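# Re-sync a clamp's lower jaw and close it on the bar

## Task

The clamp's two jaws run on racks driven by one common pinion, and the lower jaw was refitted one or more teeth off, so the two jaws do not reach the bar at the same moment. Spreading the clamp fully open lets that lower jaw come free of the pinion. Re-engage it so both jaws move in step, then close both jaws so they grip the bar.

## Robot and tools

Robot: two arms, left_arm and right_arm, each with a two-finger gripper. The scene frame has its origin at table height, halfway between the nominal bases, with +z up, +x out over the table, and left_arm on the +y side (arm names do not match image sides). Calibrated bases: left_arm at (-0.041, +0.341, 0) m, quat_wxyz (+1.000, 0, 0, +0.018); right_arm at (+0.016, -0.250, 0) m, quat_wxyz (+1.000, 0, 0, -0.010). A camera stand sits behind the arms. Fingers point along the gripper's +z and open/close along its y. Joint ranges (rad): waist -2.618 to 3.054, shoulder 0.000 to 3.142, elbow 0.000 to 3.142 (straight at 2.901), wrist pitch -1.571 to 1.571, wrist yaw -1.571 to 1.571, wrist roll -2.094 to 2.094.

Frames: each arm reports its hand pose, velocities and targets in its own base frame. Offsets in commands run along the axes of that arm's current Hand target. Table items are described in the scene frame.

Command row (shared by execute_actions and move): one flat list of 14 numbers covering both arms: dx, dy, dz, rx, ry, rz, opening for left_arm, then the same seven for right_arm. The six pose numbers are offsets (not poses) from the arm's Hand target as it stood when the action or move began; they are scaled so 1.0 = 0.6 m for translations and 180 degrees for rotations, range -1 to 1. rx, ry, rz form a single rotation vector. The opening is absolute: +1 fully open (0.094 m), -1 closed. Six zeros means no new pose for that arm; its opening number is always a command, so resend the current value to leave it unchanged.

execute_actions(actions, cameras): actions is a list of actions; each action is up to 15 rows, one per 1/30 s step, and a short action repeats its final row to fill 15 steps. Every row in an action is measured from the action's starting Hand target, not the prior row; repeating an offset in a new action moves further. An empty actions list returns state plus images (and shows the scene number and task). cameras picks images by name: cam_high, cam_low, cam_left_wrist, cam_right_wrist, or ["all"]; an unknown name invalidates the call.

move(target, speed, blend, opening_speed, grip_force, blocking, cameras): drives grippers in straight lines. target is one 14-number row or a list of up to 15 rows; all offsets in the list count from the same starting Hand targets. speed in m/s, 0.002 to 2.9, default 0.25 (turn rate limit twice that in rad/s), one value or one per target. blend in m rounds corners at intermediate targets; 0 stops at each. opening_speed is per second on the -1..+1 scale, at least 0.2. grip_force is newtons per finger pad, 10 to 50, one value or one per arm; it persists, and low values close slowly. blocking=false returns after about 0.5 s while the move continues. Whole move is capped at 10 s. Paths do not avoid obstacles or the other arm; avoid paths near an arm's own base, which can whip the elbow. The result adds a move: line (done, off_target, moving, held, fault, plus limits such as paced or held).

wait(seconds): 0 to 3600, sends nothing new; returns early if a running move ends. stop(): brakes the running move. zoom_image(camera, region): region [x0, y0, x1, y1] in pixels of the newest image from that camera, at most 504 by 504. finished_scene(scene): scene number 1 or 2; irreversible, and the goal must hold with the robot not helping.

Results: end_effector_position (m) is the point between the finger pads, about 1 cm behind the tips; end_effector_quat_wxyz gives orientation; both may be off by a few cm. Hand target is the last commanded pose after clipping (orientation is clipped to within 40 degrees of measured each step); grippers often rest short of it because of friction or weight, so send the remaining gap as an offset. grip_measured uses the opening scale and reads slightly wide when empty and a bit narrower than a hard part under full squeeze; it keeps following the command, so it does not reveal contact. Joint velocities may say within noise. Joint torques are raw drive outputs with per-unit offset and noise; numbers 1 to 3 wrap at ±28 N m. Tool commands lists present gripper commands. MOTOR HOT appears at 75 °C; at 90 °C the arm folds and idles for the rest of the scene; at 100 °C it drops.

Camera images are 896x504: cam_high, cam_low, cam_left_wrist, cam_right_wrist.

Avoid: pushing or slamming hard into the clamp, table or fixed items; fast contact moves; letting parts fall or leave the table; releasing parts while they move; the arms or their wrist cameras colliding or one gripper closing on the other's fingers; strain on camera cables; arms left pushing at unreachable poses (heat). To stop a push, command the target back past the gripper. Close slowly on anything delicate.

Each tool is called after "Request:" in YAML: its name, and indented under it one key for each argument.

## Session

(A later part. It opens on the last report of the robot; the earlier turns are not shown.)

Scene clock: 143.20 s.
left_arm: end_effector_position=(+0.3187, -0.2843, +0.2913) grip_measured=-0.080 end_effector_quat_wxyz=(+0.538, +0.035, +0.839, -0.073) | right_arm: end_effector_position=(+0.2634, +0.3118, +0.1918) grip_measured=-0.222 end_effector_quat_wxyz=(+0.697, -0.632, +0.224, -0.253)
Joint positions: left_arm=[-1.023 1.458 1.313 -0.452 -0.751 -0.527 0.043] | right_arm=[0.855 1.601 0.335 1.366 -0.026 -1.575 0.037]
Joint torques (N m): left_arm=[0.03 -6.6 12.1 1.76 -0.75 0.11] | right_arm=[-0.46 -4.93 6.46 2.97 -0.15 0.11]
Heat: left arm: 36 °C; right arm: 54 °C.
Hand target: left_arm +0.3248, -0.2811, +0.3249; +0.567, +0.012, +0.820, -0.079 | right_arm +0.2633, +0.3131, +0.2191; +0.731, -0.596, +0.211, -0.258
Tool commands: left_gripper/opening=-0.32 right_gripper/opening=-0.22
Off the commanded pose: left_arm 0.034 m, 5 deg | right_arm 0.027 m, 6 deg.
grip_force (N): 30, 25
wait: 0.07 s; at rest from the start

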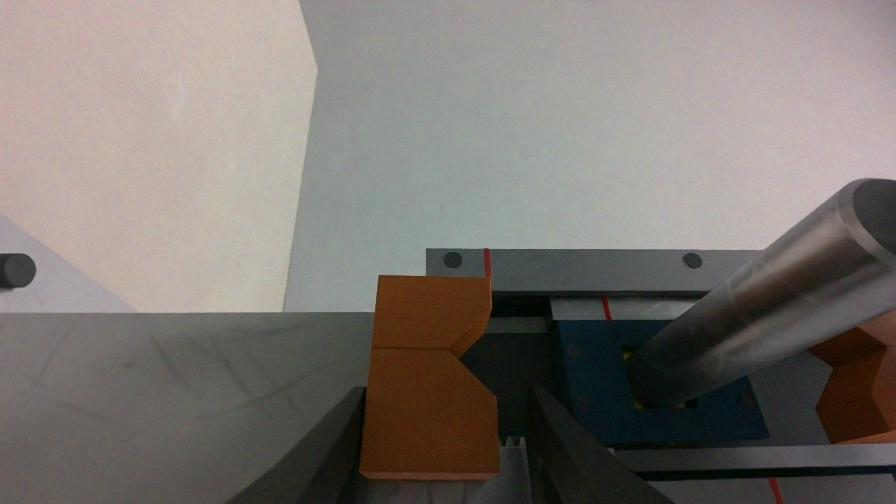

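Request:
move:
  target: [0.0221, 0, 0.0076, 0, 0, 0, -0.32, 0, 0, 0, 0, 0, 0, -0.22]
  speed: 0.03

Request:
move:
  target: [0.0047, 0, 0.0016, 0, 0, 0, -0.32, 0, 0, 0, 0, 0, 0, -0.22]
  speed: 0.02

Scene clock: 144.43 s.
left_arm: end_effector_position=(+0.3189, -0.2845, +0.2919) grip_measured=-0.080 end_effector_quat_wxyz=(+0.539, +0.034, +0.839, -0.074) | right_arm: end_effector_position=(+0.2634, +0.3118, +0.1918) grip_measured=-0.222 end_effector_quat_wxyz=(+0.697, -0.632, +0.224, -0.253)
Joint positions: left_arm=[-1.023 1.458 1.313 -0.449 -0.752 -0.528 0.043] | right_arm=[0.855 1.601 0.335 1.366 -0.026 -1.575 0.037]
Joint torques (N m): left_arm=[-0.24 -6.38 8.29 2.17 -0.79 0.07] | right_arm=[-0.46 -4.93 6.46 2.97 -0.16 0.11]
Heat: left arm: 36 °C; right arm: 54 °C.
Hand target: left_arm +0.3242, -0.2826, +0.3110; +0.567, +0.012, +0.820, -0.079 | right_arm +0.2633, +0.3131, +0.2191; +0.731, -0.596, +0.211, -0.258
Off the commanded pose: left_arm 0.020 m, 5 deg | right_arm 0.027 m, 6 deg.
grip_force (N): 30, 25
move: off_target (left_arm)

Scene clock: 144.93 s.
left_arm: end_effector_position=(+0.3190, -0.2845, +0.2921) grip_measured=-0.080 end_effector_quat_wxyz=(+0.539, +0.034, +0.838, -0.074) | right_arm: end_effector_position=(+0.2634, +0.3118, +0.1918) grip_measured=-0.222 end_effector_quat_wxyz=(+0.697, -0.632, +0.224, -0.253)
Joint positions: left_arm=[-1.023 1.458 1.313 -0.448 -0.752 -0.528 0.043] | right_arm=[0.855 1.601 0.335 1.366 -0.026 -1.575 0.037]
Joint torques (N m): left_arm=[-0.34 -6.35 7.41 2.27 -0.79 0.04] | right_arm=[-0.47 -4.94 6.46 2.97 -0.16 0.11]
Heat: left arm: 36 °C; right arm: 54 °C.
Hand target: left_arm +0.3241, -0.2829, +0.3080; +0.567, +0.012, +0.820, -0.079 | right_arm +0.2633, +0.3131, +0.2191; +0.731, -0.596, +0.211, -0.258
Off the commanded pose: left_arm 0.017 m, 5 deg | right_arm 0.027 m, 6 deg.
grip_force (N): 30, 25
move: off_target (left_arm)

Request:
move:
  target: [0.0047, 0, 0.0016, 0, 0, 0, -0.32, 0, 0, 0, 0, 0, 0, -0.22]
  speed: 0.02

Request:
move:
  target: [0.0032, 0, 0.0011, 0, 0, 0, -0.32, 0, 0, 0, 0, 0, 0, -0.22]
  speed: 0.02

Scene clock: 145.53 s.
left_arm: end_effector_position=(+0.3191, -0.2844, +0.2925) grip_measured=-0.080 end_effector_quat_wxyz=(+0.540, +0.033, +0.838, -0.074) | right_arm: end_effector_position=(+0.2634, +0.3118, +0.1918) grip_measured=-0.222 end_effector_quat_wxyz=(+0.697, -0.632, +0.224, -0.253)
Joint positions: left_arm=[-1.023 1.458 1.313 -0.446 -0.754 -0.528 0.043] | right_arm=[0.855 1.601 0.335 1.366 -0.026 -1.575 0.037]
Joint torques (N m): left_arm=[-0.36 -6.3 6.78 2.35 -0.74 0.04] | right_arm=[-0.46 -4.94 6.48 2.97 -0.16 0.11]
Heat: left arm: 36 °C; right arm: 54 °C.
Hand target: left_arm +0.3240, -0.2833, +0.3050; +0.566, +0.012, +0.820, -0.079 | right_arm +0.2633, +0.3131, +0.2191; +0.731, -0.596, +0.211, -0.258
Off the commanded pose: left_arm 0.014 m, 4 deg | right_arm 0.027 m, 6 deg.
grip_force (N): 30, 25
move: off_target (left_arm)

Scene clock: 146.03 s.
left_arm: end_effector_position=(+0.3200, -0.2838, +0.2922) grip_measured=-0.080 end_effector_quat_wxyz=(+0.543, +0.030, +0.836, -0.073) | right_arm: end_effector_position=(+0.2634, +0.3118, +0.1918) grip_measured=-0.222 end_effector_quat_wxyz=(+0.697, -0.632, +0.224, -0.253)
Joint positions: left_arm=[-1.024 1.458 1.306 -0.433 -0.764 -0.528 0.043] | right_arm=[0.855 1.601 0.335 1.366 -0.026 -1.575 0.037]
Joint torques (N m): left_arm=[-0.32 -6.27 6.69 2.32 -0.68 0.05] | right_arm=[-0.46 -4.93 6.46 2.97 -0.16 0.11]
Heat: left arm: 36 °C; right arm: 54 °C.
Hand target: left_arm +0.3239, -0.2835, +0.3030; +0.567, +0.012, +0.820, -0.079 | right_arm +0.2633, +0.3131, +0.2191; +0.731, -0.596, +0.211, -0.258
Off the commanded pose: left_arm 0.011 m, 4 deg | right_arm 0.027 m, 6 deg.
grip_force (N): 30, 25
move: off_target (left_arm)

Request:
move:
  target: [0.0032, 0, 0.0011, 0, 0, 0, -0.32, 0, 0, 0, 0, 0, 0, -0.22]
  speed: 0.02
  cameras: ["cam_right_wrist"]

Request:
zoom_image:
  camera: "cam_right_wrist"
  region: [420, 230, 700, 350]

Scene clock: 146.67 s.
left_arm: end_effector_position=(+0.3199, -0.2840, +0.2911) grip_measured=-0.080 end_effector_quat_wxyz=(+0.545, +0.029, +0.835, -0.073) | right_arm: end_effector_position=(+0.2634, +0.3118, +0.1918) grip_measured=-0.222 end_effector_quat_wxyz=(+0.697, -0.632, +0.224, -0.253)
Joint positions: left_arm=[-1.026 1.458 1.299 -0.424 -0.768 -0.528 0.043] | right_arm=[0.855 1.601 0.335 1.366 -0.026 -1.575 0.037]
Joint torques (N m): left_arm=[-0.29 -6.23 6.64 2.33 -0.66 0.03] | right_arm=[-0.46 -4.94 6.46 2.97 -0.16 0.11]
Heat: left arm: 37 °C; right arm: 54 °C.
Hand target: left_arm +0.3238, -0.2838, +0.3010; +0.566, +0.012, +0.820, -0.079 | right_arm +0.2633, +0.3131, +0.2191; +0.731, -0.596, +0.211, -0.258
Off the commanded pose: left_arm 0.011 m, 4 deg | right_arm 0.027 m, 6 deg.
grip_force (N): 30, 25
move: off_target (left_arm)

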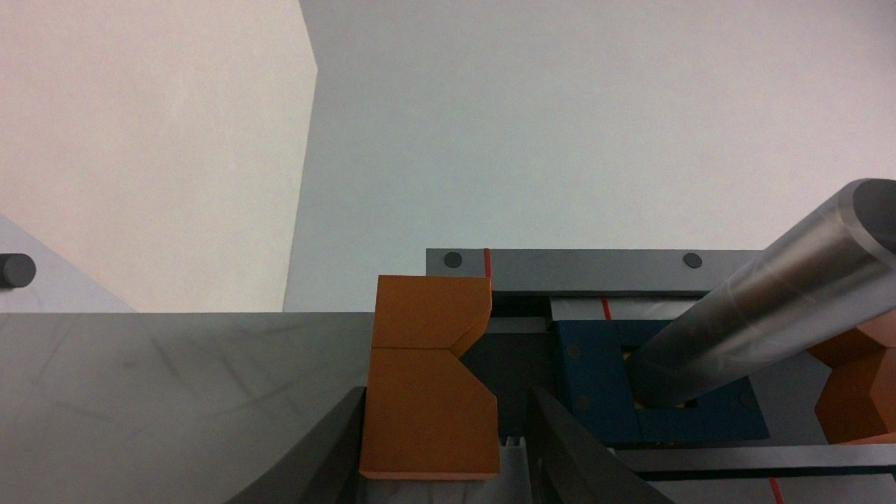

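Scaled by 1.800 from the camera's image (finer frame: 1280x720).

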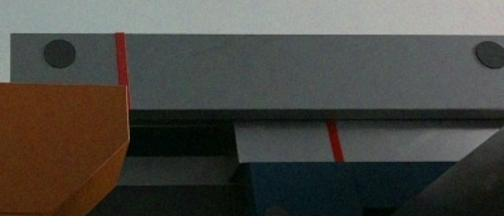

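Request:
move:
  target: [0.0018, 0, 0.0006, 0, 0, 0, -0.32, 0, 0, 0, 0, 0, 0, -0.22]
  speed: 0.02

Scene clock: 147.27 s.
left_arm: end_effector_position=(+0.3200, -0.2839, +0.2912) grip_measured=-0.080 end_effector_quat_wxyz=(+0.545, +0.029, +0.835, -0.073) | right_arm: end_effector_position=(+0.2634, +0.3118, +0.1918) grip_measured=-0.222 end_effector_quat_wxyz=(+0.697, -0.632, +0.224, -0.253)
Joint positions: left_arm=[-1.026 1.458 1.299 -0.424 -0.768 -0.528 0.043] | right_arm=[0.855 1.601 0.335 1.366 -0.026 -1.575 0.037]
Joint torques (N m): left_arm=[-0.28 -6.22 6.34 2.35 -0.64 0.04] | right_arm=[-0.47 -4.94 6.46 2.97 -0.16 0.11]
Heat: left arm: 37 °C; right arm: 54 °C.
Hand target: left_arm +0.3237, -0.2839, +0.2999; +0.567, +0.012, +0.820, -0.079 | right_arm +0.2633, +0.3131, +0.2191; +0.731, -0.596, +0.211, -0.258
Off the commanded pose: left_arm 0.009 m, 4 deg | right_arm 0.027 m, 6 deg.
grip_force (N): 30, 25
move: off_target (left_arm)

Request:
move:
  target: [0.0018, 0, 0.0006, 0, 0, 0, -0.32, 0, 0, 0, 0, 0, 0, -0.22]
  speed: 0.02

Scene clock: 147.83 s.
left_arm: end_effector_position=(+0.3201, -0.2839, +0.2894) grip_measured=-0.080 end_effector_quat_wxyz=(+0.545, +0.028, +0.835, -0.072) | right_arm: end_effector_position=(+0.2634, +0.3118, +0.1918) grip_measured=-0.222 end_effector_quat_wxyz=(+0.697, -0.632, +0.224, -0.253)
Joint positions: left_arm=[-1.026 1.458 1.291 -0.415 -0.771 -0.528 0.043] | right_arm=[0.855 1.601 0.335 1.366 -0.026 -1.575 0.037]
Joint torques (N m): left_arm=[-0.23 -6.3 6.61 2.32 -0.63 0.03] | right_arm=[-0.46 -4.94 6.46 2.97 -0.16 0.11]
Heat: left arm: 37 °C; right arm: 54 °C.
Hand target: left_arm +0.3238, -0.2840, +0.2988; +0.567, +0.012, +0.820, -0.079 | right_arm +0.2633, +0.3131, +0.2191; +0.731, -0.596, +0.211, -0.258
Off the commanded pose: left_arm 0.010 m, 4 deg | right_arm 0.027 m, 6 deg.
grip_force (N): 30, 25
move: off_target (left_arm)

Request:
move:
  target: [0, 0, 0, 0, 0, 0, -0.32, 0.0112, 0, 0.0072, 0, 0, 0, -0.22]
  speed: 0.02
  cameras: ["cam_right_wrist"]

Scene clock: 149.00 s.
left_arm: end_effector_position=(+0.3201, -0.2839, +0.2894) grip_measured=-0.080 end_effector_quat_wxyz=(+0.545, +0.028, +0.835, -0.072) | right_arm: end_effector_position=(+0.2664, +0.3094, +0.1905) grip_measured=-0.222 end_effector_quat_wxyz=(+0.697, -0.635, +0.221, -0.251)
Joint positions: left_arm=[-1.026 1.458 1.291 -0.415 -0.771 -0.528 0.043] | right_arm=[0.832 1.604 0.335 1.366 -0.058 -1.575 0.037]
Joint torques (N m): left_arm=[-0.21 -6.24 6.57 2.31 -0.64 0.03] | right_arm=[-0.85 -4.49 7.91 2.89 -0.14 0.17]
Heat: left arm: 37 °C; right arm: 54 °C.
Hand target: left_arm +0.3238, -0.2840, +0.2988; +0.567, +0.012, +0.820, -0.079 | right_arm +0.2712, +0.3122, +0.2199; +0.731, -0.596, +0.211, -0.258
Off the commanded pose: left_arm 0.010 m, 4 deg | right_arm 0.030 m, 6 deg.
grip_force (N): 30, 25
move: off_target (right_arm)

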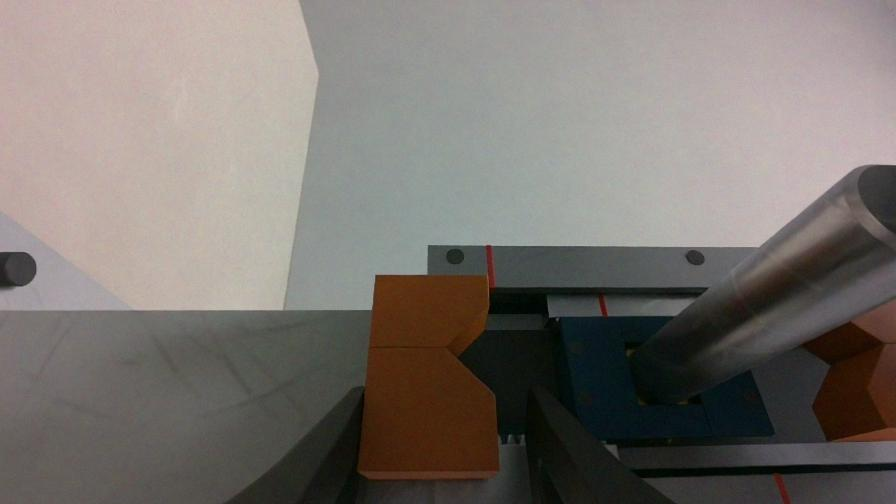

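Request:
move:
  target: [0, 0, 0, 0, 0, 0, -0.32, 0, -0.0067, 0, 0, 0, 0, -0.22]
  speed: 0.02

Request:
move:
  target: [0, 0, 0, 0, 0, 0, -0.32, 0, -0.005, 0, 0, 0, 0, -0.22]
  speed: 0.02

Scene clock: 149.67 s.
left_arm: end_effector_position=(+0.3201, -0.2839, +0.2894) grip_measured=-0.080 end_effector_quat_wxyz=(+0.545, +0.028, +0.835, -0.072) | right_arm: end_effector_position=(+0.2666, +0.3098, +0.1908) grip_measured=-0.222 end_effector_quat_wxyz=(+0.697, -0.635, +0.221, -0.250)
Joint positions: left_arm=[-1.026 1.458 1.291 -0.415 -0.771 -0.528 0.043] | right_arm=[0.832 1.604 0.337 1.364 -0.059 -1.575 0.037]
Joint torques (N m): left_arm=[-0.29 -6.27 6.67 2.3 -0.61 0.05] | right_arm=[-0.9 -6.19 7.95 2.67 -0.1 0.17]
Heat: left arm: 37 °C; right arm: 54 °C.
Hand target: left_arm +0.3238, -0.2840, +0.2988; +0.567, +0.012, +0.820, -0.079 | right_arm +0.2708, +0.3115, +0.2239; +0.731, -0.596, +0.211, -0.258
Off the commanded pose: left_arm 0.010 m, 4 deg | right_arm 0.033 m, 6 deg.
grip_force (N): 30, 25
move: off_target (right_arm)

Scene clock: 150.17 s.
left_arm: end_effector_position=(+0.3201, -0.2839, +0.2894) grip_measured=-0.080 end_effector_quat_wxyz=(+0.545, +0.028, +0.835, -0.072) | right_arm: end_effector_position=(+0.2671, +0.3105, +0.1907) grip_measured=-0.222 end_effector_quat_wxyz=(+0.696, -0.636, +0.221, -0.250)
Joint positions: left_arm=[-1.026 1.458 1.291 -0.415 -0.771 -0.528 0.043] | right_arm=[0.832 1.604 0.341 1.358 -0.06 -1.575 0.037]
Joint torques (N m): left_arm=[-0.23 -6.24 6.53 2.29 -0.64 0.05] | right_arm=[-0.91 -7.57 7.83 2.55 -0.1 0.17]
Heat: left arm: 37 °C; right arm: 54 °C.
Hand target: left_arm +0.3238, -0.2840, +0.2988; +0.567, +0.012, +0.820, -0.079 | right_arm +0.2703, +0.3110, +0.2269; +0.731, -0.596, +0.210, -0.258
Off the commanded pose: left_arm 0.010 m, 4 deg | right_arm 0.036 m, 6 deg.
grip_force (N): 30, 25
move: off_target (right_arm)

Request:
move:
  target: [0, 0, 0, 0, 0, 0, -0.32, 0, -0.006, 0, 0, 0, 0, -0.22]
  speed: 0.02

Request:
move:
  target: [0, 0, 0, 0, 0, 0, -0.32, 0, -0.005, 0, 0, 0, 0, -0.22]
  speed: 0.02
  cameras: ["cam_right_wrist"]

Scene clock: 150.97 s.
left_arm: end_effector_position=(+0.3201, -0.2839, +0.2894) grip_measured=-0.080 end_effector_quat_wxyz=(+0.545, +0.028, +0.835, -0.072) | right_arm: end_effector_position=(+0.2672, +0.3105, +0.1852) grip_measured=-0.222 end_effector_quat_wxyz=(+0.688, -0.645, +0.225, -0.246)
Joint positions: left_arm=[-1.026 1.458 1.291 -0.415 -0.771 -0.528 0.043] | right_arm=[0.832 1.594 0.341 1.32 -0.06 -1.575 0.037]
Joint torques (N m): left_arm=[-0.24 -6.26 6.61 2.3 -0.62 0.04] | right_arm=[-0.94 -8.44 7.94 2.75 -0.11 0.17]
Heat: left arm: 37 °C; right arm: 54 °C.
Hand target: left_arm +0.3238, -0.2840, +0.2988; +0.567, +0.012, +0.820, -0.079 | right_arm +0.2699, +0.3105, +0.2304; +0.731, -0.596, +0.211, -0.258
Off the commanded pose: left_arm 0.010 m, 4 deg | right_arm 0.045 m, 8 deg.
grip_force (N): 30, 25
move: off_target (right_arm)

Scene clock: 151.70 s.
left_arm: end_effector_position=(+0.3201, -0.2839, +0.2894) grip_measured=-0.080 end_effector_quat_wxyz=(+0.545, +0.028, +0.835, -0.072) | right_arm: end_effector_position=(+0.2666, +0.3099, +0.1859) grip_measured=-0.222 end_effector_quat_wxyz=(+0.685, -0.647, +0.226, -0.245)
Joint positions: left_arm=[-1.026 1.458 1.291 -0.415 -0.771 -0.528 0.043] | right_arm=[0.832 1.577 0.341 1.296 -0.06 -1.575 0.037]
Joint torques (N m): left_arm=[-0.25 -6.26 6.64 2.32 -0.63 0.03] | right_arm=[-0.95 -8.42 8.17 2.8 -0.11 0.17]
Heat: left arm: 37 °C; right arm: 54 °C.
Hand target: left_arm +0.3238, -0.2840, +0.2988; +0.567, +0.012, +0.820, -0.079 | right_arm +0.2695, +0.3100, +0.2333; +0.731, -0.596, +0.211, -0.258
Off the commanded pose: left_arm 0.010 m, 4 deg | right_arm 0.047 m, 8 deg.
grip_force (N): 30, 25
move: off_target (right_arm)

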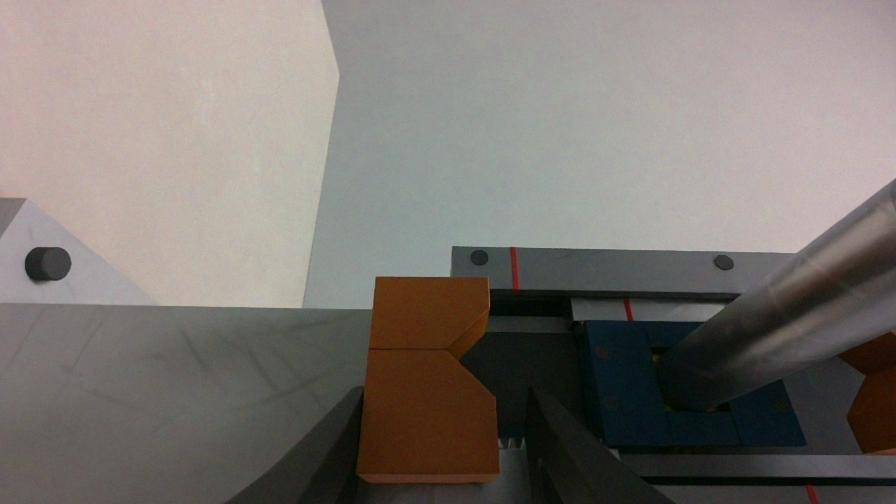

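Request:
move:
  target: [0, 0, 0, 0, 0, 0, -0.32, 0, -0.0122, 0, 0.0133, 0, 0, -0.22]
  speed: 0.02

Scene clock: 153.20 s.
left_arm: end_effector_position=(+0.3201, -0.2839, +0.2894) grip_measured=-0.080 end_effector_quat_wxyz=(+0.545, +0.028, +0.835, -0.072) | right_arm: end_effector_position=(+0.2664, +0.3097, +0.1911) grip_measured=-0.222 end_effector_quat_wxyz=(+0.692, -0.640, +0.223, -0.248)
Joint positions: left_arm=[-1.026 1.458 1.291 -0.415 -0.771 -0.528 0.043] | right_arm=[0.832 1.577 0.341 1.316 -0.06 -1.575 0.037]
Joint torques (N m): left_arm=[-0.24 -6.22 6.57 2.31 -0.63 0.04] | right_arm=[-0.96 -7.1 7.86 3.19 -0.1 0.2]
Heat: left arm: 37 °C; right arm: 54 °C.
Hand target: left_arm +0.3238, -0.2840, +0.2988; +0.567, +0.012, +0.820, -0.079 | right_arm +0.2686, +0.3089, +0.2405; +0.743, -0.580, +0.205, -0.262
Off the commanded pose: left_arm 0.010 m, 4 deg | right_arm 0.049 m, 9 deg.
grip_force (N): 30, 25
move: off_target (right_arm)

Request:
move:
  target: [0, 0, 0, 0, 0, 0, -0.32, 0, -0.0102, 0, 0.0111, 0, 0, -0.22]
  speed: 0.02

Request:
move:
  target: [0, 0, 0, 0, 0, 0, -0.32, 0, -0.0102, 0, 0.0111, 0, 0, -0.22]
  speed: 0.02
  cameras: ["cam_right_wrist"]

Scene clock: 154.63 s.
left_arm: end_effector_position=(+0.3201, -0.2839, +0.2894) grip_measured=-0.080 end_effector_quat_wxyz=(+0.545, +0.028, +0.835, -0.072) | right_arm: end_effector_position=(+0.2657, +0.3091, +0.2007) grip_measured=-0.222 end_effector_quat_wxyz=(+0.704, -0.627, +0.218, -0.252)
Joint positions: left_arm=[-1.026 1.458 1.291 -0.415 -0.771 -0.528 0.043] | right_arm=[0.832 1.577 0.341 1.355 -0.06 -1.573 0.037]
Joint torques (N m): left_arm=[-0.27 -6.3 6.57 2.3 -0.62 0.04] | right_arm=[-0.95 -5.91 7.77 3.27 -0.08 0.19]
Heat: left arm: 37 °C; right arm: 54 °C.
Hand target: left_arm +0.3238, -0.2840, +0.2988; +0.567, +0.012, +0.820, -0.079 | right_arm +0.2677, +0.3077, +0.2464; +0.753, -0.567, +0.201, -0.266
Off the commanded pose: left_arm 0.010 m, 4 deg | right_arm 0.046 m, 9 deg.
grip_force (N): 30, 25
move: off_target (right_arm)

Scene clock: 155.87 s.
left_arm: end_effector_position=(+0.3201, -0.2839, +0.2894) grip_measured=-0.080 end_effector_quat_wxyz=(+0.545, +0.028, +0.835, -0.072) | right_arm: end_effector_position=(+0.2654, +0.3090, +0.2022) grip_measured=-0.222 end_effector_quat_wxyz=(+0.706, -0.625, +0.218, -0.252)
Joint positions: left_arm=[-1.026 1.458 1.291 -0.415 -0.771 -0.528 0.043] | right_arm=[0.832 1.577 0.341 1.361 -0.061 -1.57 0.037]
Joint torques (N m): left_arm=[-0.34 -6.19 6.58 2.32 -0.62 0.04] | right_arm=[-0.94 -5.11 7.49 3.7 -0.07 0.19]
Heat: left arm: 37 °C; right arm: 55 °C.
Hand target: left_arm +0.3238, -0.2840, +0.2988; +0.567, +0.012, +0.820, -0.079 | right_arm +0.2666, +0.3064, +0.2523; +0.763, -0.554, +0.196, -0.269
Off the commanded pose: left_arm 0.010 m, 4 deg | right_arm 0.050 m, 11 deg.
grip_force (N): 30, 25
move: off_target (right_arm)

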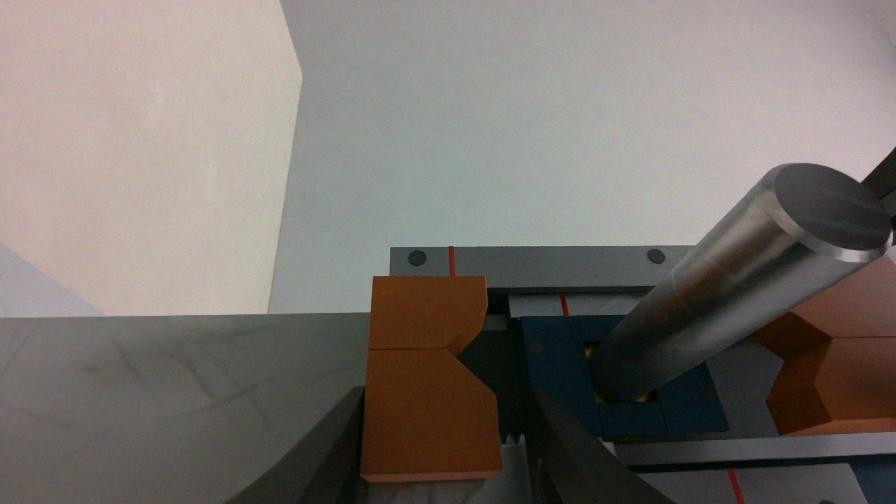

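Request:
zoom_image:
  camera: "cam_right_wrist"
  region: [480, 400, 800, 504]

Request:
zoom_image:
  camera: "cam_right_wrist"
  region: [380, 230, 620, 350]

Scaled by 1.575 from the camera's image (finer frame: 1280x720).

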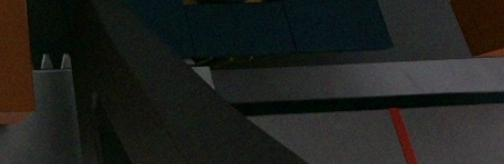

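Scaled by 2.100 from the camera's image (finer frame: 1280x720).

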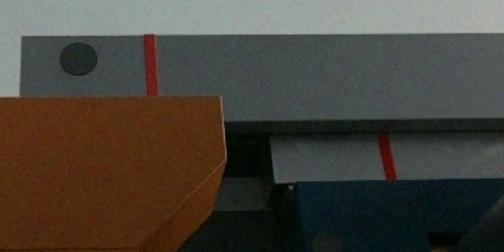

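Request:
move:
  target: [-0.0205, 0, -0.007, 0, 0, 0, -0.32, 0, 0.0153, 0, -0.0166, 0, 0, -0.22]
  speed: 0.03

Request:
move:
  target: [-0.0063, 0, -0.0022, 0, 0, 0, -0.32, 0, 0, 0, 0, 0, 0, -0.22]
  speed: 0.02

Scene clock: 157.43 s.
left_arm: end_effector_position=(+0.3199, -0.2837, +0.2889) grip_measured=-0.080 end_effector_quat_wxyz=(+0.545, +0.029, +0.835, -0.071) | right_arm: end_effector_position=(+0.2655, +0.3091, +0.2013) grip_measured=-0.222 end_effector_quat_wxyz=(+0.705, -0.626, +0.218, -0.251)
Joint positions: left_arm=[-1.026 1.458 1.291 -0.418 -0.77 -0.528 0.043] | right_arm=[0.832 1.577 0.341 1.358 -0.061 -1.57 0.037]
Joint torques (N m): left_arm=[-0.02 -6.46 10.04 1.89 -0.6 0.09] | right_arm=[-0.94 -6.28 8.06 3 -0.07 0.16]
Heat: left arm: 37 °C; right arm: 55 °C.
Hand target: left_arm +0.3243, -0.2825, +0.3117; +0.567, +0.012, +0.820, -0.079 | right_arm +0.2684, +0.3086, +0.2436; +0.748, -0.574, +0.203, -0.264
Off the commanded pose: left_arm 0.023 m, 4 deg | right_arm 0.042 m, 8 deg.
grip_force (N): 30, 25
move: off_target (left_arm, right_arm)

Scene clock: 157.93 s.
left_arm: end_effector_position=(+0.3198, -0.2837, +0.2886) grip_measured=-0.080 end_effector_quat_wxyz=(+0.544, +0.030, +0.835, -0.071) | right_arm: end_effector_position=(+0.2655, +0.3091, +0.2013) grip_measured=-0.222 end_effector_quat_wxyz=(+0.705, -0.626, +0.218, -0.251)
Joint positions: left_arm=[-1.026 1.458 1.291 -0.419 -0.769 -0.528 0.043] | right_arm=[0.832 1.577 0.341 1.358 -0.061 -1.57 0.037]
Joint torques (N m): left_arm=[0.08 -6.58 11.08 1.78 -0.59 0.11] | right_arm=[-0.94 -6.28 8.06 3 -0.07 0.16]
Heat: left arm: 37 °C; right arm: 55 °C.
Hand target: left_arm +0.3244, -0.2821, +0.3157; +0.567, +0.012, +0.820, -0.079 | right_arm +0.2684, +0.3086, +0.2436; +0.748, -0.574, +0.203, -0.264
Off the commanded pose: left_arm 0.027 m, 4 deg | right_arm 0.042 m, 8 deg.
grip_force (N): 30, 25
move: off_target (left_arm)

Request:
move:
  target: [-0.0047, 0, -0.0016, 0, 0, 0, -0.32, 0, 0.0112, 0, -0.0122, 0, 0, -0.22]
  speed: 0.02

Request:
move:
  target: [-0.0047, 0, -0.0016, 0, 0, 0, -0.32, 0, 0, 0, 0, 0, 0, -0.22]
  speed: 0.02

Scene clock: 159.30 s.
left_arm: end_effector_position=(+0.3190, -0.2843, +0.2886) grip_measured=-0.080 end_effector_quat_wxyz=(+0.541, +0.033, +0.837, -0.072) | right_arm: end_effector_position=(+0.2661, +0.3097, +0.1928) grip_measured=-0.222 end_effector_quat_wxyz=(+0.695, -0.638, +0.223, -0.247)
Joint positions: left_arm=[-1.026 1.458 1.296 -0.43 -0.762 -0.528 0.043] | right_arm=[0.832 1.577 0.341 1.323 -0.061 -1.57 0.037]
Joint torques (N m): left_arm=[0.17 -6.65 11.47 1.76 -0.67 0.1] | right_arm=[-0.92 -7.56 8.31 2.8 -0.08 0.14]
Heat: left arm: 37 °C; right arm: 54 °C.
Hand target: left_arm +0.3245, -0.2818, +0.3186; +0.566, +0.012, +0.820, -0.079 | right_arm +0.2695, +0.3099, +0.2371; +0.737, -0.588, +0.208, -0.260
Off the commanded pose: left_arm 0.031 m, 4 deg | right_arm 0.044 m, 8 deg.
grip_force (N): 30, 25
move: off_target (left_arm, right_arm)

Scene clock: 159.80 s.
left_arm: end_effector_position=(+0.3187, -0.2843, +0.2890) grip_measured=-0.080 end_effector_quat_wxyz=(+0.539, +0.034, +0.838, -0.072) | right_arm: end_effector_position=(+0.2661, +0.3098, +0.1927) grip_measured=-0.222 end_effector_quat_wxyz=(+0.695, -0.638, +0.223, -0.247)
Joint positions: left_arm=[-1.025 1.458 1.302 -0.439 -0.756 -0.528 0.043] | right_arm=[0.832 1.577 0.341 1.323 -0.061 -1.57 0.037]
Joint torques (N m): left_arm=[0.13 -6.63 11.97 1.76 -0.7 0.11] | right_arm=[-0.92 -7.57 8.28 2.8 -0.08 0.14]
Heat: left arm: 37 °C; right arm: 54 °C.
Hand target: left_arm +0.3246, -0.2814, +0.3216; +0.567, +0.012, +0.820, -0.079 | right_arm +0.2695, +0.3099, +0.2370; +0.737, -0.588, +0.208, -0.260
Off the commanded pose: left_arm 0.033 m, 5 deg | right_arm 0.045 m, 8 deg.
grip_force (N): 30, 25
move: off_target (left_arm)

Request:
move:
  target: [-0.0047, 0, -0.0016, 0, 0, 0, -0.32, 0, 0, 0, 0, 0, 0, -0.22]
  speed: 0.02

Request:
move:
  target: [-0.0024, 0, -0.0008, 0, 0, 0, -0.32, 0, 0, 0, 0, 0, 0, -0.22]
  speed: 0.02

Scene clock: 160.50 s.
left_arm: end_effector_position=(+0.3187, -0.2843, +0.2918) grip_measured=-0.080 end_effector_quat_wxyz=(+0.538, +0.035, +0.839, -0.073) | right_arm: end_effector_position=(+0.2661, +0.3098, +0.1927) grip_measured=-0.222 end_effector_quat_wxyz=(+0.695, -0.638, +0.223, -0.247)
Joint positions: left_arm=[-1.024 1.458 1.314 -0.451 -0.753 -0.528 0.043] | right_arm=[0.832 1.577 0.341 1.323 -0.061 -1.57 0.037]
Joint torques (N m): left_arm=[0.1 -6.6 11.9 1.76 -0.72 0.13] | right_arm=[-0.92 -7.57 8.28 2.8 -0.07 0.14]
Heat: left arm: 37 °C; right arm: 55 °C.
Hand target: left_arm +0.3248, -0.2811, +0.3246; +0.567, +0.012, +0.820, -0.079 | right_arm +0.2695, +0.3099, +0.2370; +0.737, -0.588, +0.208, -0.260
Off the commanded pose: left_arm 0.033 m, 5 deg | right_arm 0.044 m, 8 deg.
grip_force (N): 30, 25
move: off_target (left_arm)

Scene clock: 161.00 s.
left_arm: end_effector_position=(+0.3187, -0.2842, +0.2917) grip_measured=-0.080 end_effector_quat_wxyz=(+0.538, +0.035, +0.839, -0.073) | right_arm: end_effector_position=(+0.2661, +0.3098, +0.1927) grip_measured=-0.222 end_effector_quat_wxyz=(+0.695, -0.638, +0.223, -0.247)
Joint positions: left_arm=[-1.024 1.458 1.314 -0.452 -0.753 -0.528 0.043] | right_arm=[0.832 1.577 0.341 1.323 -0.061 -1.57 0.037]
Joint torques (N m): left_arm=[0.17 -6.57 12.42 1.71 -0.75 0.13] | right_arm=[-0.92 -7.57 8.28 2.8 -0.08 0.13]
Heat: left arm: 37 °C; right arm: 55 °C.
Hand target: left_arm +0.3248, -0.2809, +0.3261; +0.567, +0.012, +0.820, -0.079 | right_arm +0.2695, +0.3099, +0.2370; +0.737, -0.588, +0.208, -0.260
Off the commanded pose: left_arm 0.035 m, 5 deg | right_arm 0.044 m, 8 deg.
grip_force (N): 30, 25
move: off_target (left_arm)

Request:
move:
  target: [0.0236, 0, 0.0081, 0, 0, 0, -0.32, 0, 0, 0, 0, 0, 0, -0.22]
  speed: 0.03

Request:
move:
  target: [0.0063, 0, 0.0022, 0, 0, 0, -0.32, 0, 0, 0, 0, 0, 0, -0.22]
  speed: 0.02
  cameras: ["cam_right_wrist"]

Request:
zoom_image:
  camera: "cam_right_wrist"
  region: [420, 230, 700, 350]

Scene clock: 161.90 s.
left_arm: end_effector_position=(+0.3189, -0.2845, +0.2923) grip_measured=-0.080 end_effector_quat_wxyz=(+0.539, +0.034, +0.838, -0.074) | right_arm: end_effector_position=(+0.2661, +0.3098, +0.1927) grip_measured=-0.222 end_effector_quat_wxyz=(+0.695, -0.638, +0.223, -0.247)
Joint positions: left_arm=[-1.024 1.458 1.314 -0.448 -0.753 -0.528 0.043] | right_arm=[0.832 1.577 0.341 1.323 -0.061 -1.57 0.037]
Joint torques (N m): left_arm=[-0.24 -6.34 8.27 2.18 -0.77 0.06] | right_arm=[-0.91 -7.56 8.29 2.79 -0.08 0.14]
Heat: left arm: 37 °C; right arm: 55 °C.
Hand target: left_arm +0.3243, -0.2826, +0.3112; +0.567, +0.012, +0.820, -0.079 | right_arm +0.2695, +0.3099, +0.2370; +0.737, -0.588, +0.208, -0.260
Off the commanded pose: left_arm 0.020 m, 5 deg | right_arm 0.044 m, 8 deg.
grip_force (N): 30, 25
move: off_target (left_arm)

Scene clock: 162.40 s.
left_arm: end_effector_position=(+0.3190, -0.2846, +0.2926) grip_measured=-0.080 end_effector_quat_wxyz=(+0.540, +0.034, +0.838, -0.075) | right_arm: end_effector_position=(+0.2661, +0.3098, +0.1927) grip_measured=-0.222 end_effector_quat_wxyz=(+0.695, -0.638, +0.223, -0.247)
Joint positions: left_arm=[-1.024 1.458 1.314 -0.447 -0.753 -0.528 0.043] | right_arm=[0.832 1.577 0.341 1.323 -0.061 -1.57 0.037]
Joint torques (N m): left_arm=[-0.32 -6.31 7.2 2.29 -0.76 0.06] | right_arm=[-0.91 -7.56 8.29 2.79 -0.08 0.14]
Heat: left arm: 37 °C; right arm: 55 °C.
Hand target: left_arm +0.3241, -0.2831, +0.3072; +0.566, +0.012, +0.820, -0.079 | right_arm +0.2695, +0.3099, +0.2370; +0.737, -0.588, +0.208, -0.260
Off the commanded pose: left_arm 0.016 m, 4 deg | right_arm 0.044 m, 8 deg.
grip_force (N): 30, 25
move: off_target (left_arm)

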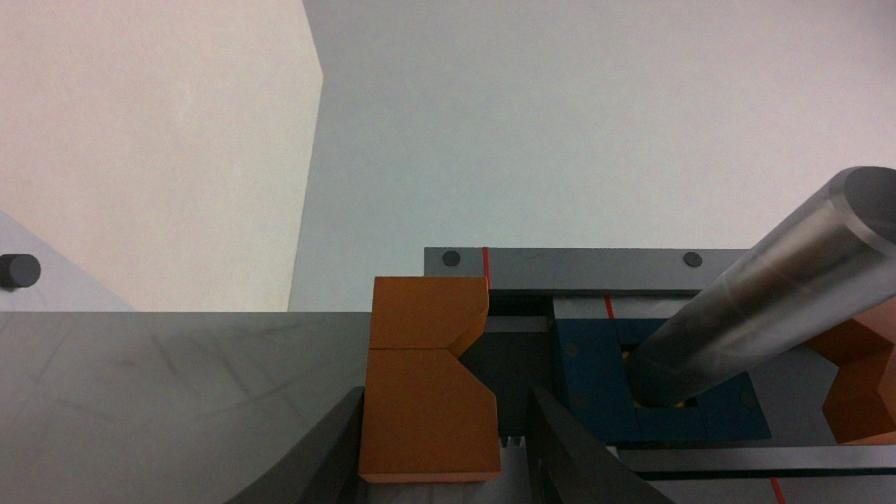

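Scaled by 1.800 from the camera's image (finer frame: 1280x720).

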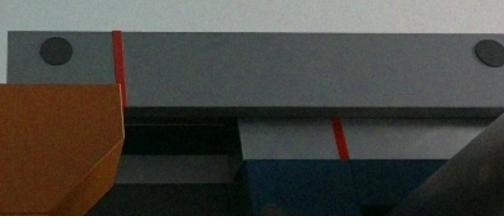

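Request:
move:
  target: [0, 0, 0, 0, 0, 0, -0.32, 0, -0.0153, 0, 0.0166, 0, 0, -0.22]
  speed: 0.02

Request:
move:
  target: [0, 0, 0, 0, 0, 0, -0.32, 0, -0.0102, 0, 0.0111, 0, 0, -0.22]
  speed: 0.02
  cameras: ["cam_right_wrist"]

Scene clock: 164.37 s.
left_arm: end_effector_position=(+0.3190, -0.2846, +0.2926) grip_measured=-0.080 end_effector_quat_wxyz=(+0.540, +0.034, +0.838, -0.075) | right_arm: end_effector_position=(+0.2656, +0.3092, +0.2006) grip_measured=-0.222 end_effector_quat_wxyz=(+0.704, -0.627, +0.219, -0.251)
Joint positions: left_arm=[-1.024 1.458 1.314 -0.447 -0.753 -0.528 0.043] | right_arm=[0.832 1.577 0.341 1.355 -0.061 -1.57 0.037]
Joint torques (N m): left_arm=[-0.29 -6.35 7.2 2.28 -0.76 0.05] | right_arm=[-0.92 -5.9 8.01 3.23 -0.07 0.17]
Heat: left arm: 37 °C; right arm: 55 °C.
Hand target: left_arm +0.3241, -0.2831, +0.3072; +0.566, +0.012, +0.820, -0.079 | right_arm +0.2682, +0.3083, +0.2460; +0.752, -0.569, +0.201, -0.265
Off the commanded pose: left_arm 0.016 m, 4 deg | right_arm 0.046 m, 9 deg.
grip_force (N): 30, 25
move: off_target (right_arm)

Scene clock: 165.57 s.
left_arm: end_effector_position=(+0.3190, -0.2846, +0.2926) grip_measured=-0.080 end_effector_quat_wxyz=(+0.540, +0.034, +0.838, -0.075) | right_arm: end_effector_position=(+0.2653, +0.3091, +0.2027) grip_measured=-0.222 end_effector_quat_wxyz=(+0.707, -0.624, +0.217, -0.252)
Joint positions: left_arm=[-1.024 1.458 1.314 -0.447 -0.753 -0.528 0.043] | right_arm=[0.832 1.577 0.341 1.363 -0.062 -1.57 0.037]
Joint torques (N m): left_arm=[-0.25 -6.34 7.25 2.3 -0.77 0.02] | right_arm=[-0.92 -5.07 7.75 3.63 -0.06 0.19]
Heat: left arm: 37 °C; right arm: 55 °C.
Hand target: left_arm +0.3241, -0.2831, +0.3072; +0.566, +0.012, +0.820, -0.079 | right_arm +0.2672, +0.3070, +0.2519; +0.762, -0.556, +0.196, -0.269
Off the commanded pose: left_arm 0.016 m, 4 deg | right_arm 0.049 m, 11 deg.
grip_force (N): 30, 25
move: off_target (right_arm)

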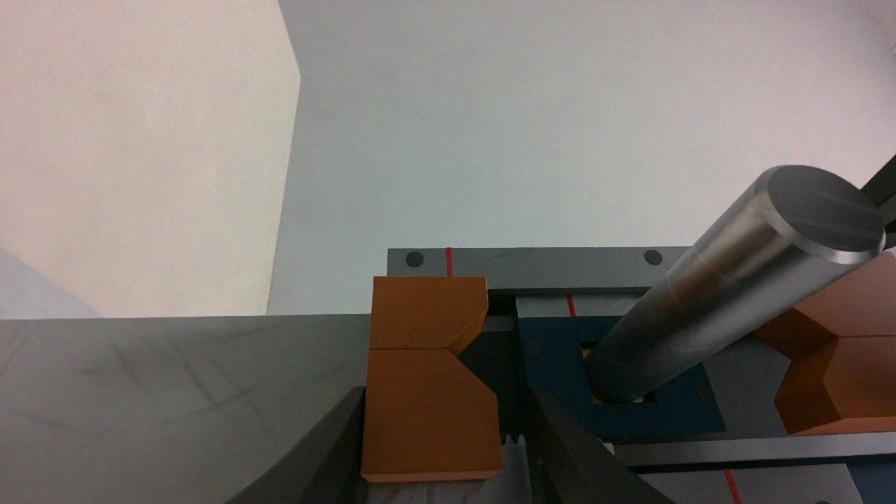

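Request:
move:
  target: [0.0047, 0, 0.0016, 0, 0, 0, -0.32, 0, -0.0092, 0, 0.0083, 0, 0, -0.22]
  speed: 0.02

Request:
move:
  target: [0.0047, 0, 0.0016, 0, 0, 0, -0.32, 0, -0.004, 0, 0.0043, 0, 0, -0.22]
  speed: 0.02
  cameras: ["cam_right_wrist"]

Scene clock: 167.00 s.
left_arm: end_effector_position=(+0.3196, -0.2840, +0.2925) grip_measured=-0.080 end_effector_quat_wxyz=(+0.542, +0.031, +0.837, -0.074) | right_arm: end_effector_position=(+0.2654, +0.3092, +0.2031) grip_measured=-0.222 end_effector_quat_wxyz=(+0.709, -0.622, +0.217, -0.252)
Joint positions: left_arm=[-1.024 1.458 1.31 -0.439 -0.76 -0.528 0.043] | right_arm=[0.832 1.584 0.341 1.376 -0.062 -1.569 0.037]
Joint torques (N m): left_arm=[-0.31 -6.31 6.74 2.32 -0.72 0.05] | right_arm=[-0.94 -5.33 7.54 3.81 -0.05 0.19]
Heat: left arm: 37 °C; right arm: 56 °C.
Hand target: left_arm +0.3240, -0.2834, +0.3043; +0.567, +0.012, +0.820, -0.079 | right_arm +0.2661, +0.3057, +0.2572; +0.769, -0.545, +0.193, -0.271
Off the commanded pose: left_arm 0.013 m, 4 deg | right_arm 0.054 m, 12 deg.
grip_force (N): 30, 25
move: off_target (left_arm, right_arm)

Scene clock: 168.03 s.
left_arm: end_effector_position=(+0.3200, -0.2839, +0.2917) grip_measured=-0.080 end_effector_quat_wxyz=(+0.545, +0.029, +0.835, -0.073) | right_arm: end_effector_position=(+0.2655, +0.3094, +0.2032) grip_measured=-0.222 end_effector_quat_wxyz=(+0.710, -0.621, +0.216, -0.252)
Joint positions: left_arm=[-1.026 1.458 1.3 -0.424 -0.769 -0.528 0.043] | right_arm=[0.832 1.589 0.341 1.385 -0.062 -1.568 0.037]
Joint torques (N m): left_arm=[-0.25 -6.23 6.53 2.29 -0.63 0.04] | right_arm=[-0.92 -5.39 7.42 3.89 -0.05 0.19]
Heat: left arm: 37 °C; right arm: 56 °C.
Hand target: left_arm +0.3239, -0.2837, +0.3013; +0.567, +0.012, +0.820, -0.079 | right_arm +0.2656, +0.3051, +0.2595; +0.773, -0.540, +0.191, -0.273
Off the commanded pose: left_arm 0.010 m, 4 deg | right_arm 0.056 m, 12 deg.
grip_force (N): 30, 25
move: off_target (left_arm, right_arm)

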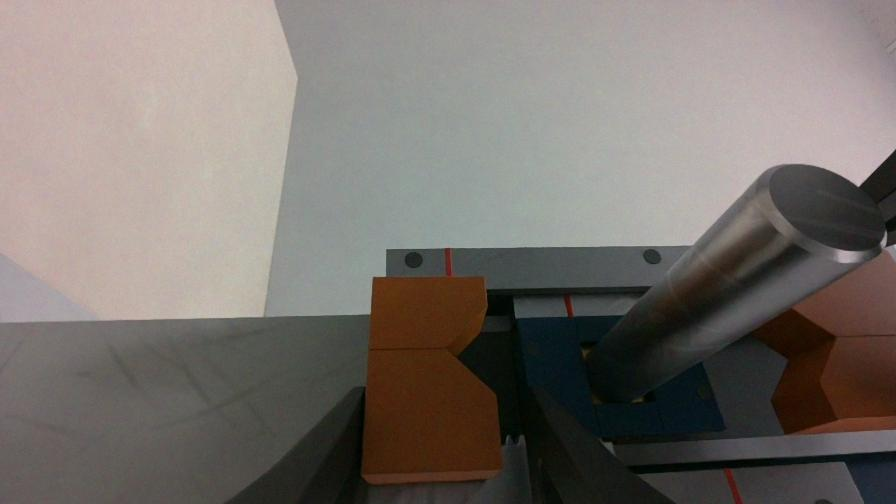

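Request:
move:
  target: [0.0047, 0, 0.0016, 0, 0, 0, -0.32, 0, 0, 0, 0, 0, 0, -0.22]
  speed: 0.02
  cameras: ["cam_right_wrist"]

Request:
zoom_image:
  camera: "cam_right_wrist"
  region: [380, 230, 620, 350]

Request:
zoom_image:
  camera: "cam_right_wrist"
  region: [480, 400, 800, 504]

Scene clock: 168.73 s.
left_arm: end_effector_position=(+0.3200, -0.2840, +0.2900) grip_measured=-0.080 end_effector_quat_wxyz=(+0.547, +0.027, +0.834, -0.072) | right_arm: end_effector_position=(+0.2655, +0.3094, +0.2032) grip_measured=-0.222 end_effector_quat_wxyz=(+0.710, -0.621, +0.216, -0.252)
Joint positions: left_arm=[-1.028 1.458 1.29 -0.412 -0.774 -0.528 0.043] | right_arm=[0.832 1.589 0.341 1.385 -0.062 -1.568 0.037]
Joint torques (N m): left_arm=[-0.16 -6.15 6.48 2.31 -0.58 0.07] | right_arm=[-0.92 -5.38 7.43 3.91 -0.05 0.18]
Heat: left arm: 37 °C; right arm: 57 °C.
Hand target: left_arm +0.3237, -0.2841, +0.2983; +0.567, +0.012, +0.820, -0.079 | right_arm +0.2656, +0.3051, +0.2594; +0.773, -0.540, +0.191, -0.273
Off the commanded pose: left_arm 0.009 m, 3 deg | right_arm 0.056 m, 12 deg.
grip_force (N): 30, 25
move: off_target (left_arm)

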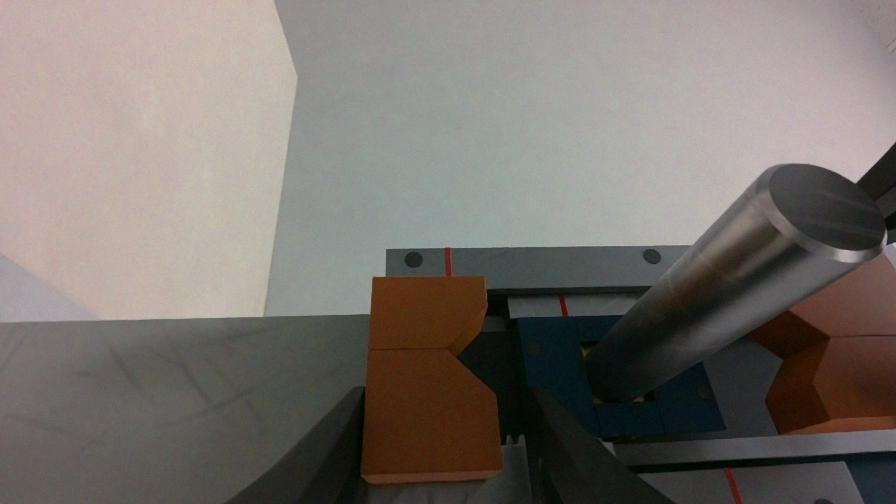

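Scaled by 2.100 from the camera's image (finer frame: 1280x720).

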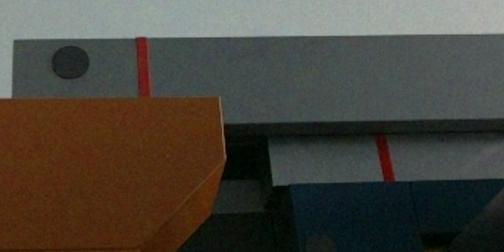

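Scaled by 1.575 from the camera's image (finer frame: 1280x720).

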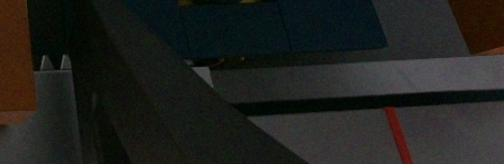

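Request:
move:
  target: [-0.0205, 0, -0.007, 0, 0, 0, -0.32, 0, 0.0255, 0, -0.0278, 0, 0, -0.22]
  speed: 0.03

Request:
move:
  target: [-0.0063, 0, -0.0022, 0, 0, 0, -0.32, 0, 0.0071, 0, -0.0078, 0, 0, -0.22]
  speed: 0.02

Request:
move:
  target: [-0.0047, 0, -0.0016, 0, 0, 0, -0.32, 0, 0, 0, 0, 0, 0, -0.22]
  speed: 0.02

Scene clock: 171.07 s.
left_arm: end_effector_position=(+0.3199, -0.2839, +0.2897) grip_measured=-0.080 end_effector_quat_wxyz=(+0.546, +0.028, +0.834, -0.071) | right_arm: end_effector_position=(+0.2656, +0.3096, +0.2011) grip_measured=-0.222 end_effector_quat_wxyz=(+0.708, -0.624, +0.218, -0.251)
Joint positions: left_arm=[-1.028 1.458 1.29 -0.414 -0.774 -0.527 0.043] | right_arm=[0.832 1.589 0.341 1.377 -0.062 -1.568 0.037]
Joint torques (N m): left_arm=[0.09 -6.48 9.87 1.88 -0.56 0.09] | right_arm=[-0.91 -7.53 8.44 2.74 -0.05 0.14]
Heat: left arm: 37 °C; right arm: 57 °C.
Hand target: left_arm +0.3242, -0.2827, +0.3113; +0.567, +0.012, +0.820, -0.079 | right_arm +0.2689, +0.3092, +0.2450; +0.748, -0.574, +0.203, -0.264
Off the commanded pose: left_arm 0.022 m, 3 deg | right_arm 0.044 m, 8 deg.
grip_force (N): 30, 25
move: off_target (left_arm, right_arm)

Scene clock: 171.93 s.
left_arm: end_effector_position=(+0.3199, -0.2838, +0.2895) grip_measured=-0.080 end_effector_quat_wxyz=(+0.546, +0.028, +0.834, -0.071) | right_arm: end_effector_position=(+0.2672, +0.3112, +0.2008) grip_measured=-0.222 end_effector_quat_wxyz=(+0.706, -0.626, +0.219, -0.250)
Joint positions: left_arm=[-1.028 1.458 1.29 -0.415 -0.774 -0.527 0.043] | right_arm=[0.832 1.589 0.35 1.361 -0.062 -1.568 0.037]
Joint torques (N m): left_arm=[0.16 -6.57 10.99 1.74 -0.54 0.09] | right_arm=[-0.88 -8.31 8.02 2.5 -0.05 0.12]
Heat: left arm: 37 °C; right arm: 57 °C.
Hand target: left_arm +0.3244, -0.2822, +0.3153; +0.567, +0.012, +0.820, -0.079 | right_arm +0.2696, +0.3101, +0.2409; +0.741, -0.583, +0.206, -0.262
Off the commanded pose: left_arm 0.026 m, 4 deg | right_arm 0.040 m, 7 deg.
grip_force (N): 30, 25
move: off_target (left_arm, right_arm)

Scene clock: 172.47 s.
left_arm: end_effector_position=(+0.3191, -0.2843, +0.2897) grip_measured=-0.080 end_effector_quat_wxyz=(+0.543, +0.031, +0.836, -0.072) | right_arm: end_effector_position=(+0.2672, +0.3112, +0.2008) grip_measured=-0.222 end_effector_quat_wxyz=(+0.706, -0.626, +0.219, -0.250)
Joint positions: left_arm=[-1.028 1.458 1.297 -0.427 -0.767 -0.527 0.043] | right_arm=[0.832 1.589 0.35 1.361 -0.062 -1.568 0.037]
Joint torques (N m): left_arm=[0.2 -6.54 11.43 1.77 -0.62 0.11] | right_arm=[-0.88 -8.31 7.99 2.51 -0.05 0.12]
Heat: left arm: 37 °C; right arm: 57 °C.
Hand target: left_arm +0.3245, -0.2818, +0.3182; +0.567, +0.012, +0.820, -0.079 | right_arm +0.2696, +0.3101, +0.2409; +0.741, -0.583, +0.206, -0.262
Off the commanded pose: left_arm 0.029 m, 4 deg | right_arm 0.040 m, 7 deg.
grip_force (N): 30, 25
move: off_target (left_arm)

Request:
move:
  target: [-0.0047, 0, -0.0016, 0, 0, 0, -0.32, 0, 0.0102, 0, -0.0111, 0, 0, -0.22]
  speed: 0.02

Request:
move:
  target: [-0.0039, 0, -0.0013, 0, 0, 0, -0.32, 0, 0, 0, 0, 0, 0, -0.22]
  speed: 0.02
  cameras: ["cam_right_wrist"]

Scene clock: 173.87 s.
left_arm: end_effector_position=(+0.3187, -0.2844, +0.2899) grip_measured=-0.080 end_effector_quat_wxyz=(+0.541, +0.034, +0.838, -0.072) | right_arm: end_effector_position=(+0.2676, +0.3117, +0.1875) grip_measured=-0.222 end_effector_quat_wxyz=(+0.687, -0.646, +0.227, -0.242)
Joint positions: left_arm=[-1.026 1.458 1.303 -0.438 -0.76 -0.527 0.043] | right_arm=[0.832 1.577 0.35 1.288 -0.062 -1.568 0.037]
Joint torques (N m): left_arm=[0.23 -6.63 11.77 1.77 -0.71 0.11] | right_arm=[-0.87 -8.55 8.1 2.76 -0.06 0.1]
Heat: left arm: 37 °C; right arm: 56 °C.
Hand target: left_arm +0.3246, -0.2815, +0.3211; +0.567, +0.012, +0.820, -0.079 | right_arm +0.2705, +0.3112, +0.2350; +0.731, -0.596, +0.210, -0.258
Off the commanded pose: left_arm 0.032 m, 4 deg | right_arm 0.048 m, 8 deg.
grip_force (N): 30, 25
move: off_target (left_arm, right_arm)

Scene clock: 174.40 s.
left_arm: end_effector_position=(+0.3187, -0.2843, +0.2905) grip_measured=-0.080 end_effector_quat_wxyz=(+0.539, +0.035, +0.839, -0.073) | right_arm: end_effector_position=(+0.2676, +0.3117, +0.1875) grip_measured=-0.222 end_effector_quat_wxyz=(+0.687, -0.646, +0.227, -0.242)
Joint positions: left_arm=[-1.024 1.458 1.309 -0.447 -0.753 -0.527 0.043] | right_arm=[0.832 1.577 0.35 1.288 -0.062 -1.568 0.037]
Joint torques (N m): left_arm=[0.03 -6.69 12.07 1.78 -0.74 0.11] | right_arm=[-0.87 -8.54 8.09 2.78 -0.07 0.1]
Heat: left arm: 37 °C; right arm: 56 °C.
Hand target: left_arm +0.3247, -0.2812, +0.3236; +0.567, +0.012, +0.820, -0.079 | right_arm +0.2705, +0.3112, +0.2351; +0.731, -0.595, +0.210, -0.258
Off the commanded pose: left_arm 0.034 m, 5 deg | right_arm 0.048 m, 8 deg.
grip_force (N): 30, 25
move: off_target (left_arm)

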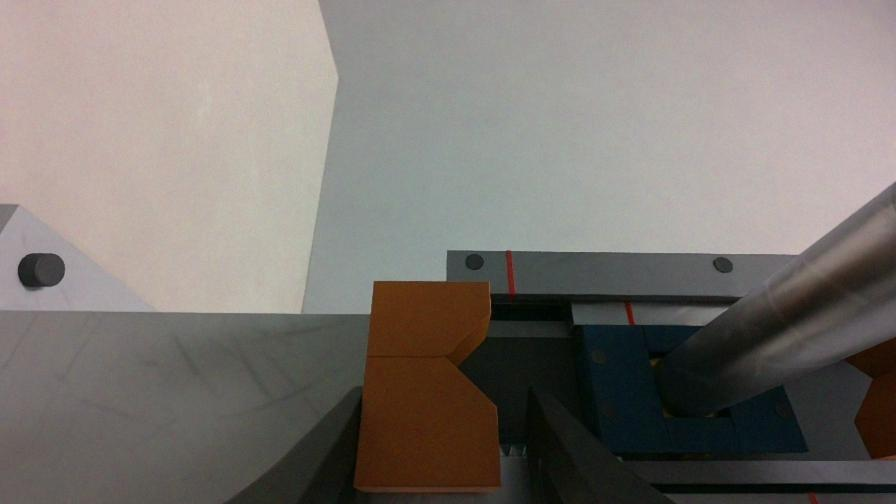

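Request:
move:
  target: [-0.0039, 0, -0.0013, 0, 0, 0, -0.32, 0, -0.0102, 0, 0.0111, 0, 0, -0.22]
  speed: 0.02

Request:
move:
  target: [0.0205, 0, 0.007, 0, 0, 0, -0.32, 0, 0, 0, 0, 0, 0, -0.22]
  speed: 0.03

Scene clock: 175.77 s.
left_arm: end_effector_position=(+0.3186, -0.2844, +0.2932) grip_measured=-0.080 end_effector_quat_wxyz=(+0.538, +0.035, +0.839, -0.074) | right_arm: end_effector_position=(+0.2675, +0.3116, +0.1912) grip_measured=-0.222 end_effector_quat_wxyz=(+0.692, -0.641, +0.225, -0.244)
Joint positions: left_arm=[-1.023 1.458 1.32 -0.457 -0.75 -0.528 0.043] | right_arm=[0.832 1.577 0.35 1.303 -0.062 -1.568 0.037]
Joint torques (N m): left_arm=[0.14 -6.57 11.99 1.77 -0.75 0.11] | right_arm=[-0.87 -7.46 7.8 3.15 -0.06 0.11]
Heat: left arm: 37 °C; right arm: 56 °C.
Hand target: left_arm +0.3248, -0.2810, +0.3260; +0.566, +0.012, +0.820, -0.079 | right_arm +0.2698, +0.3102, +0.2410; +0.741, -0.583, +0.206, -0.262
Off the commanded pose: left_arm 0.034 m, 5 deg | right_arm 0.050 m, 9 deg.
grip_force (N): 30, 25
move: off_target (left_arm, right_arm)

Scene clock: 176.40 s.
left_arm: end_effector_position=(+0.3188, -0.2845, +0.2938) grip_measured=-0.080 end_effector_quat_wxyz=(+0.539, +0.034, +0.838, -0.075) | right_arm: end_effector_position=(+0.2675, +0.3115, +0.1913) grip_measured=-0.222 end_effector_quat_wxyz=(+0.692, -0.641, +0.225, -0.244)
Joint positions: left_arm=[-1.023 1.458 1.32 -0.454 -0.752 -0.528 0.043] | right_arm=[0.832 1.577 0.35 1.303 -0.062 -1.568 0.037]
Joint torques (N m): left_arm=[-0.21 -6.32 8.39 2.17 -0.78 0.06] | right_arm=[-0.87 -7.45 7.82 3.15 -0.06 0.12]
Heat: left arm: 37 °C; right arm: 56 °C.
Hand target: left_arm +0.3243, -0.2824, +0.3131; +0.567, +0.012, +0.820, -0.079 | right_arm +0.2697, +0.3102, +0.2410; +0.741, -0.583, +0.206, -0.262
Off the commanded pose: left_arm 0.020 m, 5 deg | right_arm 0.050 m, 9 deg.
grip_force (N): 30, 25
move: off_target (left_arm)

Request:
move:
  target: [0.0095, 0, 0.0032, 0, 0, 0, -0.32, 0, 0, 0, 0, 0, 0, -0.22]
  speed: 0.02

Request:
move:
  target: [0.0032, 0, 0.0011, 0, 0, 0, -0.32, 0, 0, 0, 0, 0, 0, -0.22]
  speed: 0.02
  cameras: ["cam_right_wrist"]

Request:
zoom_image:
  camera: "cam_right_wrist"
  region: [420, 230, 700, 350]

Scene clock: 177.13 s.
left_arm: end_effector_position=(+0.3193, -0.2843, +0.2947) grip_measured=-0.080 end_effector_quat_wxyz=(+0.541, +0.032, +0.837, -0.075) | right_arm: end_effector_position=(+0.2675, +0.3115, +0.1913) grip_measured=-0.222 end_effector_quat_wxyz=(+0.692, -0.641, +0.225, -0.244)
Joint positions: left_arm=[-1.023 1.458 1.32 -0.451 -0.755 -0.528 0.043] | right_arm=[0.832 1.577 0.35 1.303 -0.062 -1.568 0.037]
Joint torques (N m): left_arm=[-0.32 -6.32 6.8 2.34 -0.75 0.04] | right_arm=[-0.85 -7.46 7.8 3.15 -0.06 0.11]
Heat: left arm: 37 °C; right arm: 56 °C.
Hand target: left_arm +0.3240, -0.2831, +0.3071; +0.566, +0.012, +0.820, -0.079 | right_arm +0.2697, +0.3102, +0.2410; +0.741, -0.583, +0.206, -0.262
Off the commanded pose: left_arm 0.013 m, 4 deg | right_arm 0.050 m, 9 deg.
grip_force (N): 30, 25
move: off_target (left_arm)

Scene clock: 177.63 s.
left_arm: end_effector_position=(+0.3200, -0.2839, +0.2946) grip_measured=-0.080 end_effector_quat_wxyz=(+0.543, +0.030, +0.836, -0.074) | right_arm: end_effector_position=(+0.2675, +0.3115, +0.1913) grip_measured=-0.222 end_effector_quat_wxyz=(+0.692, -0.641, +0.225, -0.244)
Joint positions: left_arm=[-1.024 1.458 1.314 -0.44 -0.763 -0.528 0.043] | right_arm=[0.832 1.577 0.35 1.303 -0.062 -1.568 0.037]
Joint torques (N m): left_arm=[-0.29 -6.27 6.57 2.31 -0.67 0.05] | right_arm=[-0.87 -7.46 7.8 3.15 -0.05 0.11]
Heat: left arm: 37 °C; right arm: 56 °C.
Hand target: left_arm +0.3240, -0.2834, +0.3052; +0.567, +0.012, +0.820, -0.079 | right_arm +0.2697, +0.3102, +0.2410; +0.741, -0.583, +0.206, -0.262
Off the commanded pose: left_arm 0.011 m, 4 deg | right_arm 0.050 m, 9 deg.
grip_force (N): 30, 25
move: off_target (left_arm)

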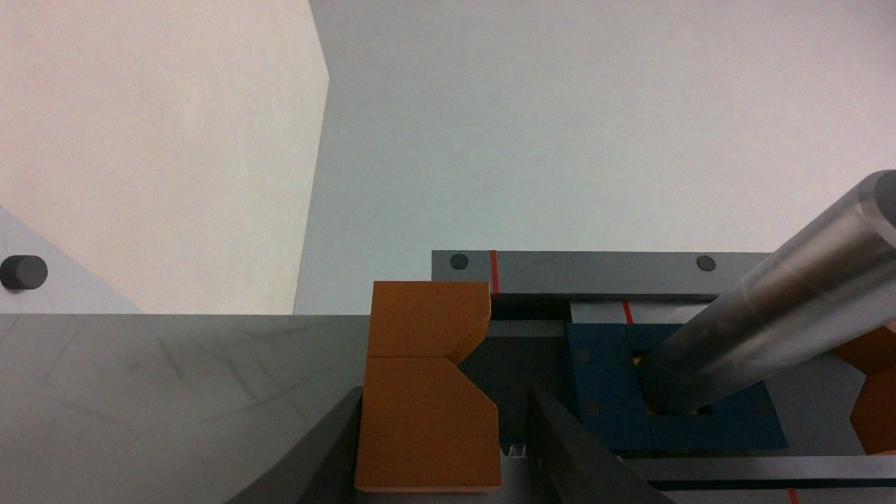

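Scaled by 1.800 from the camera's image (finer frame: 1280x720).

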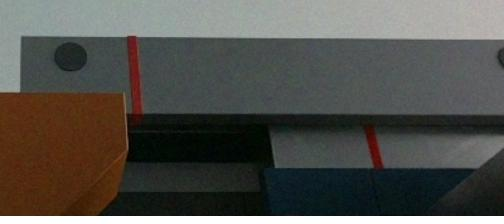

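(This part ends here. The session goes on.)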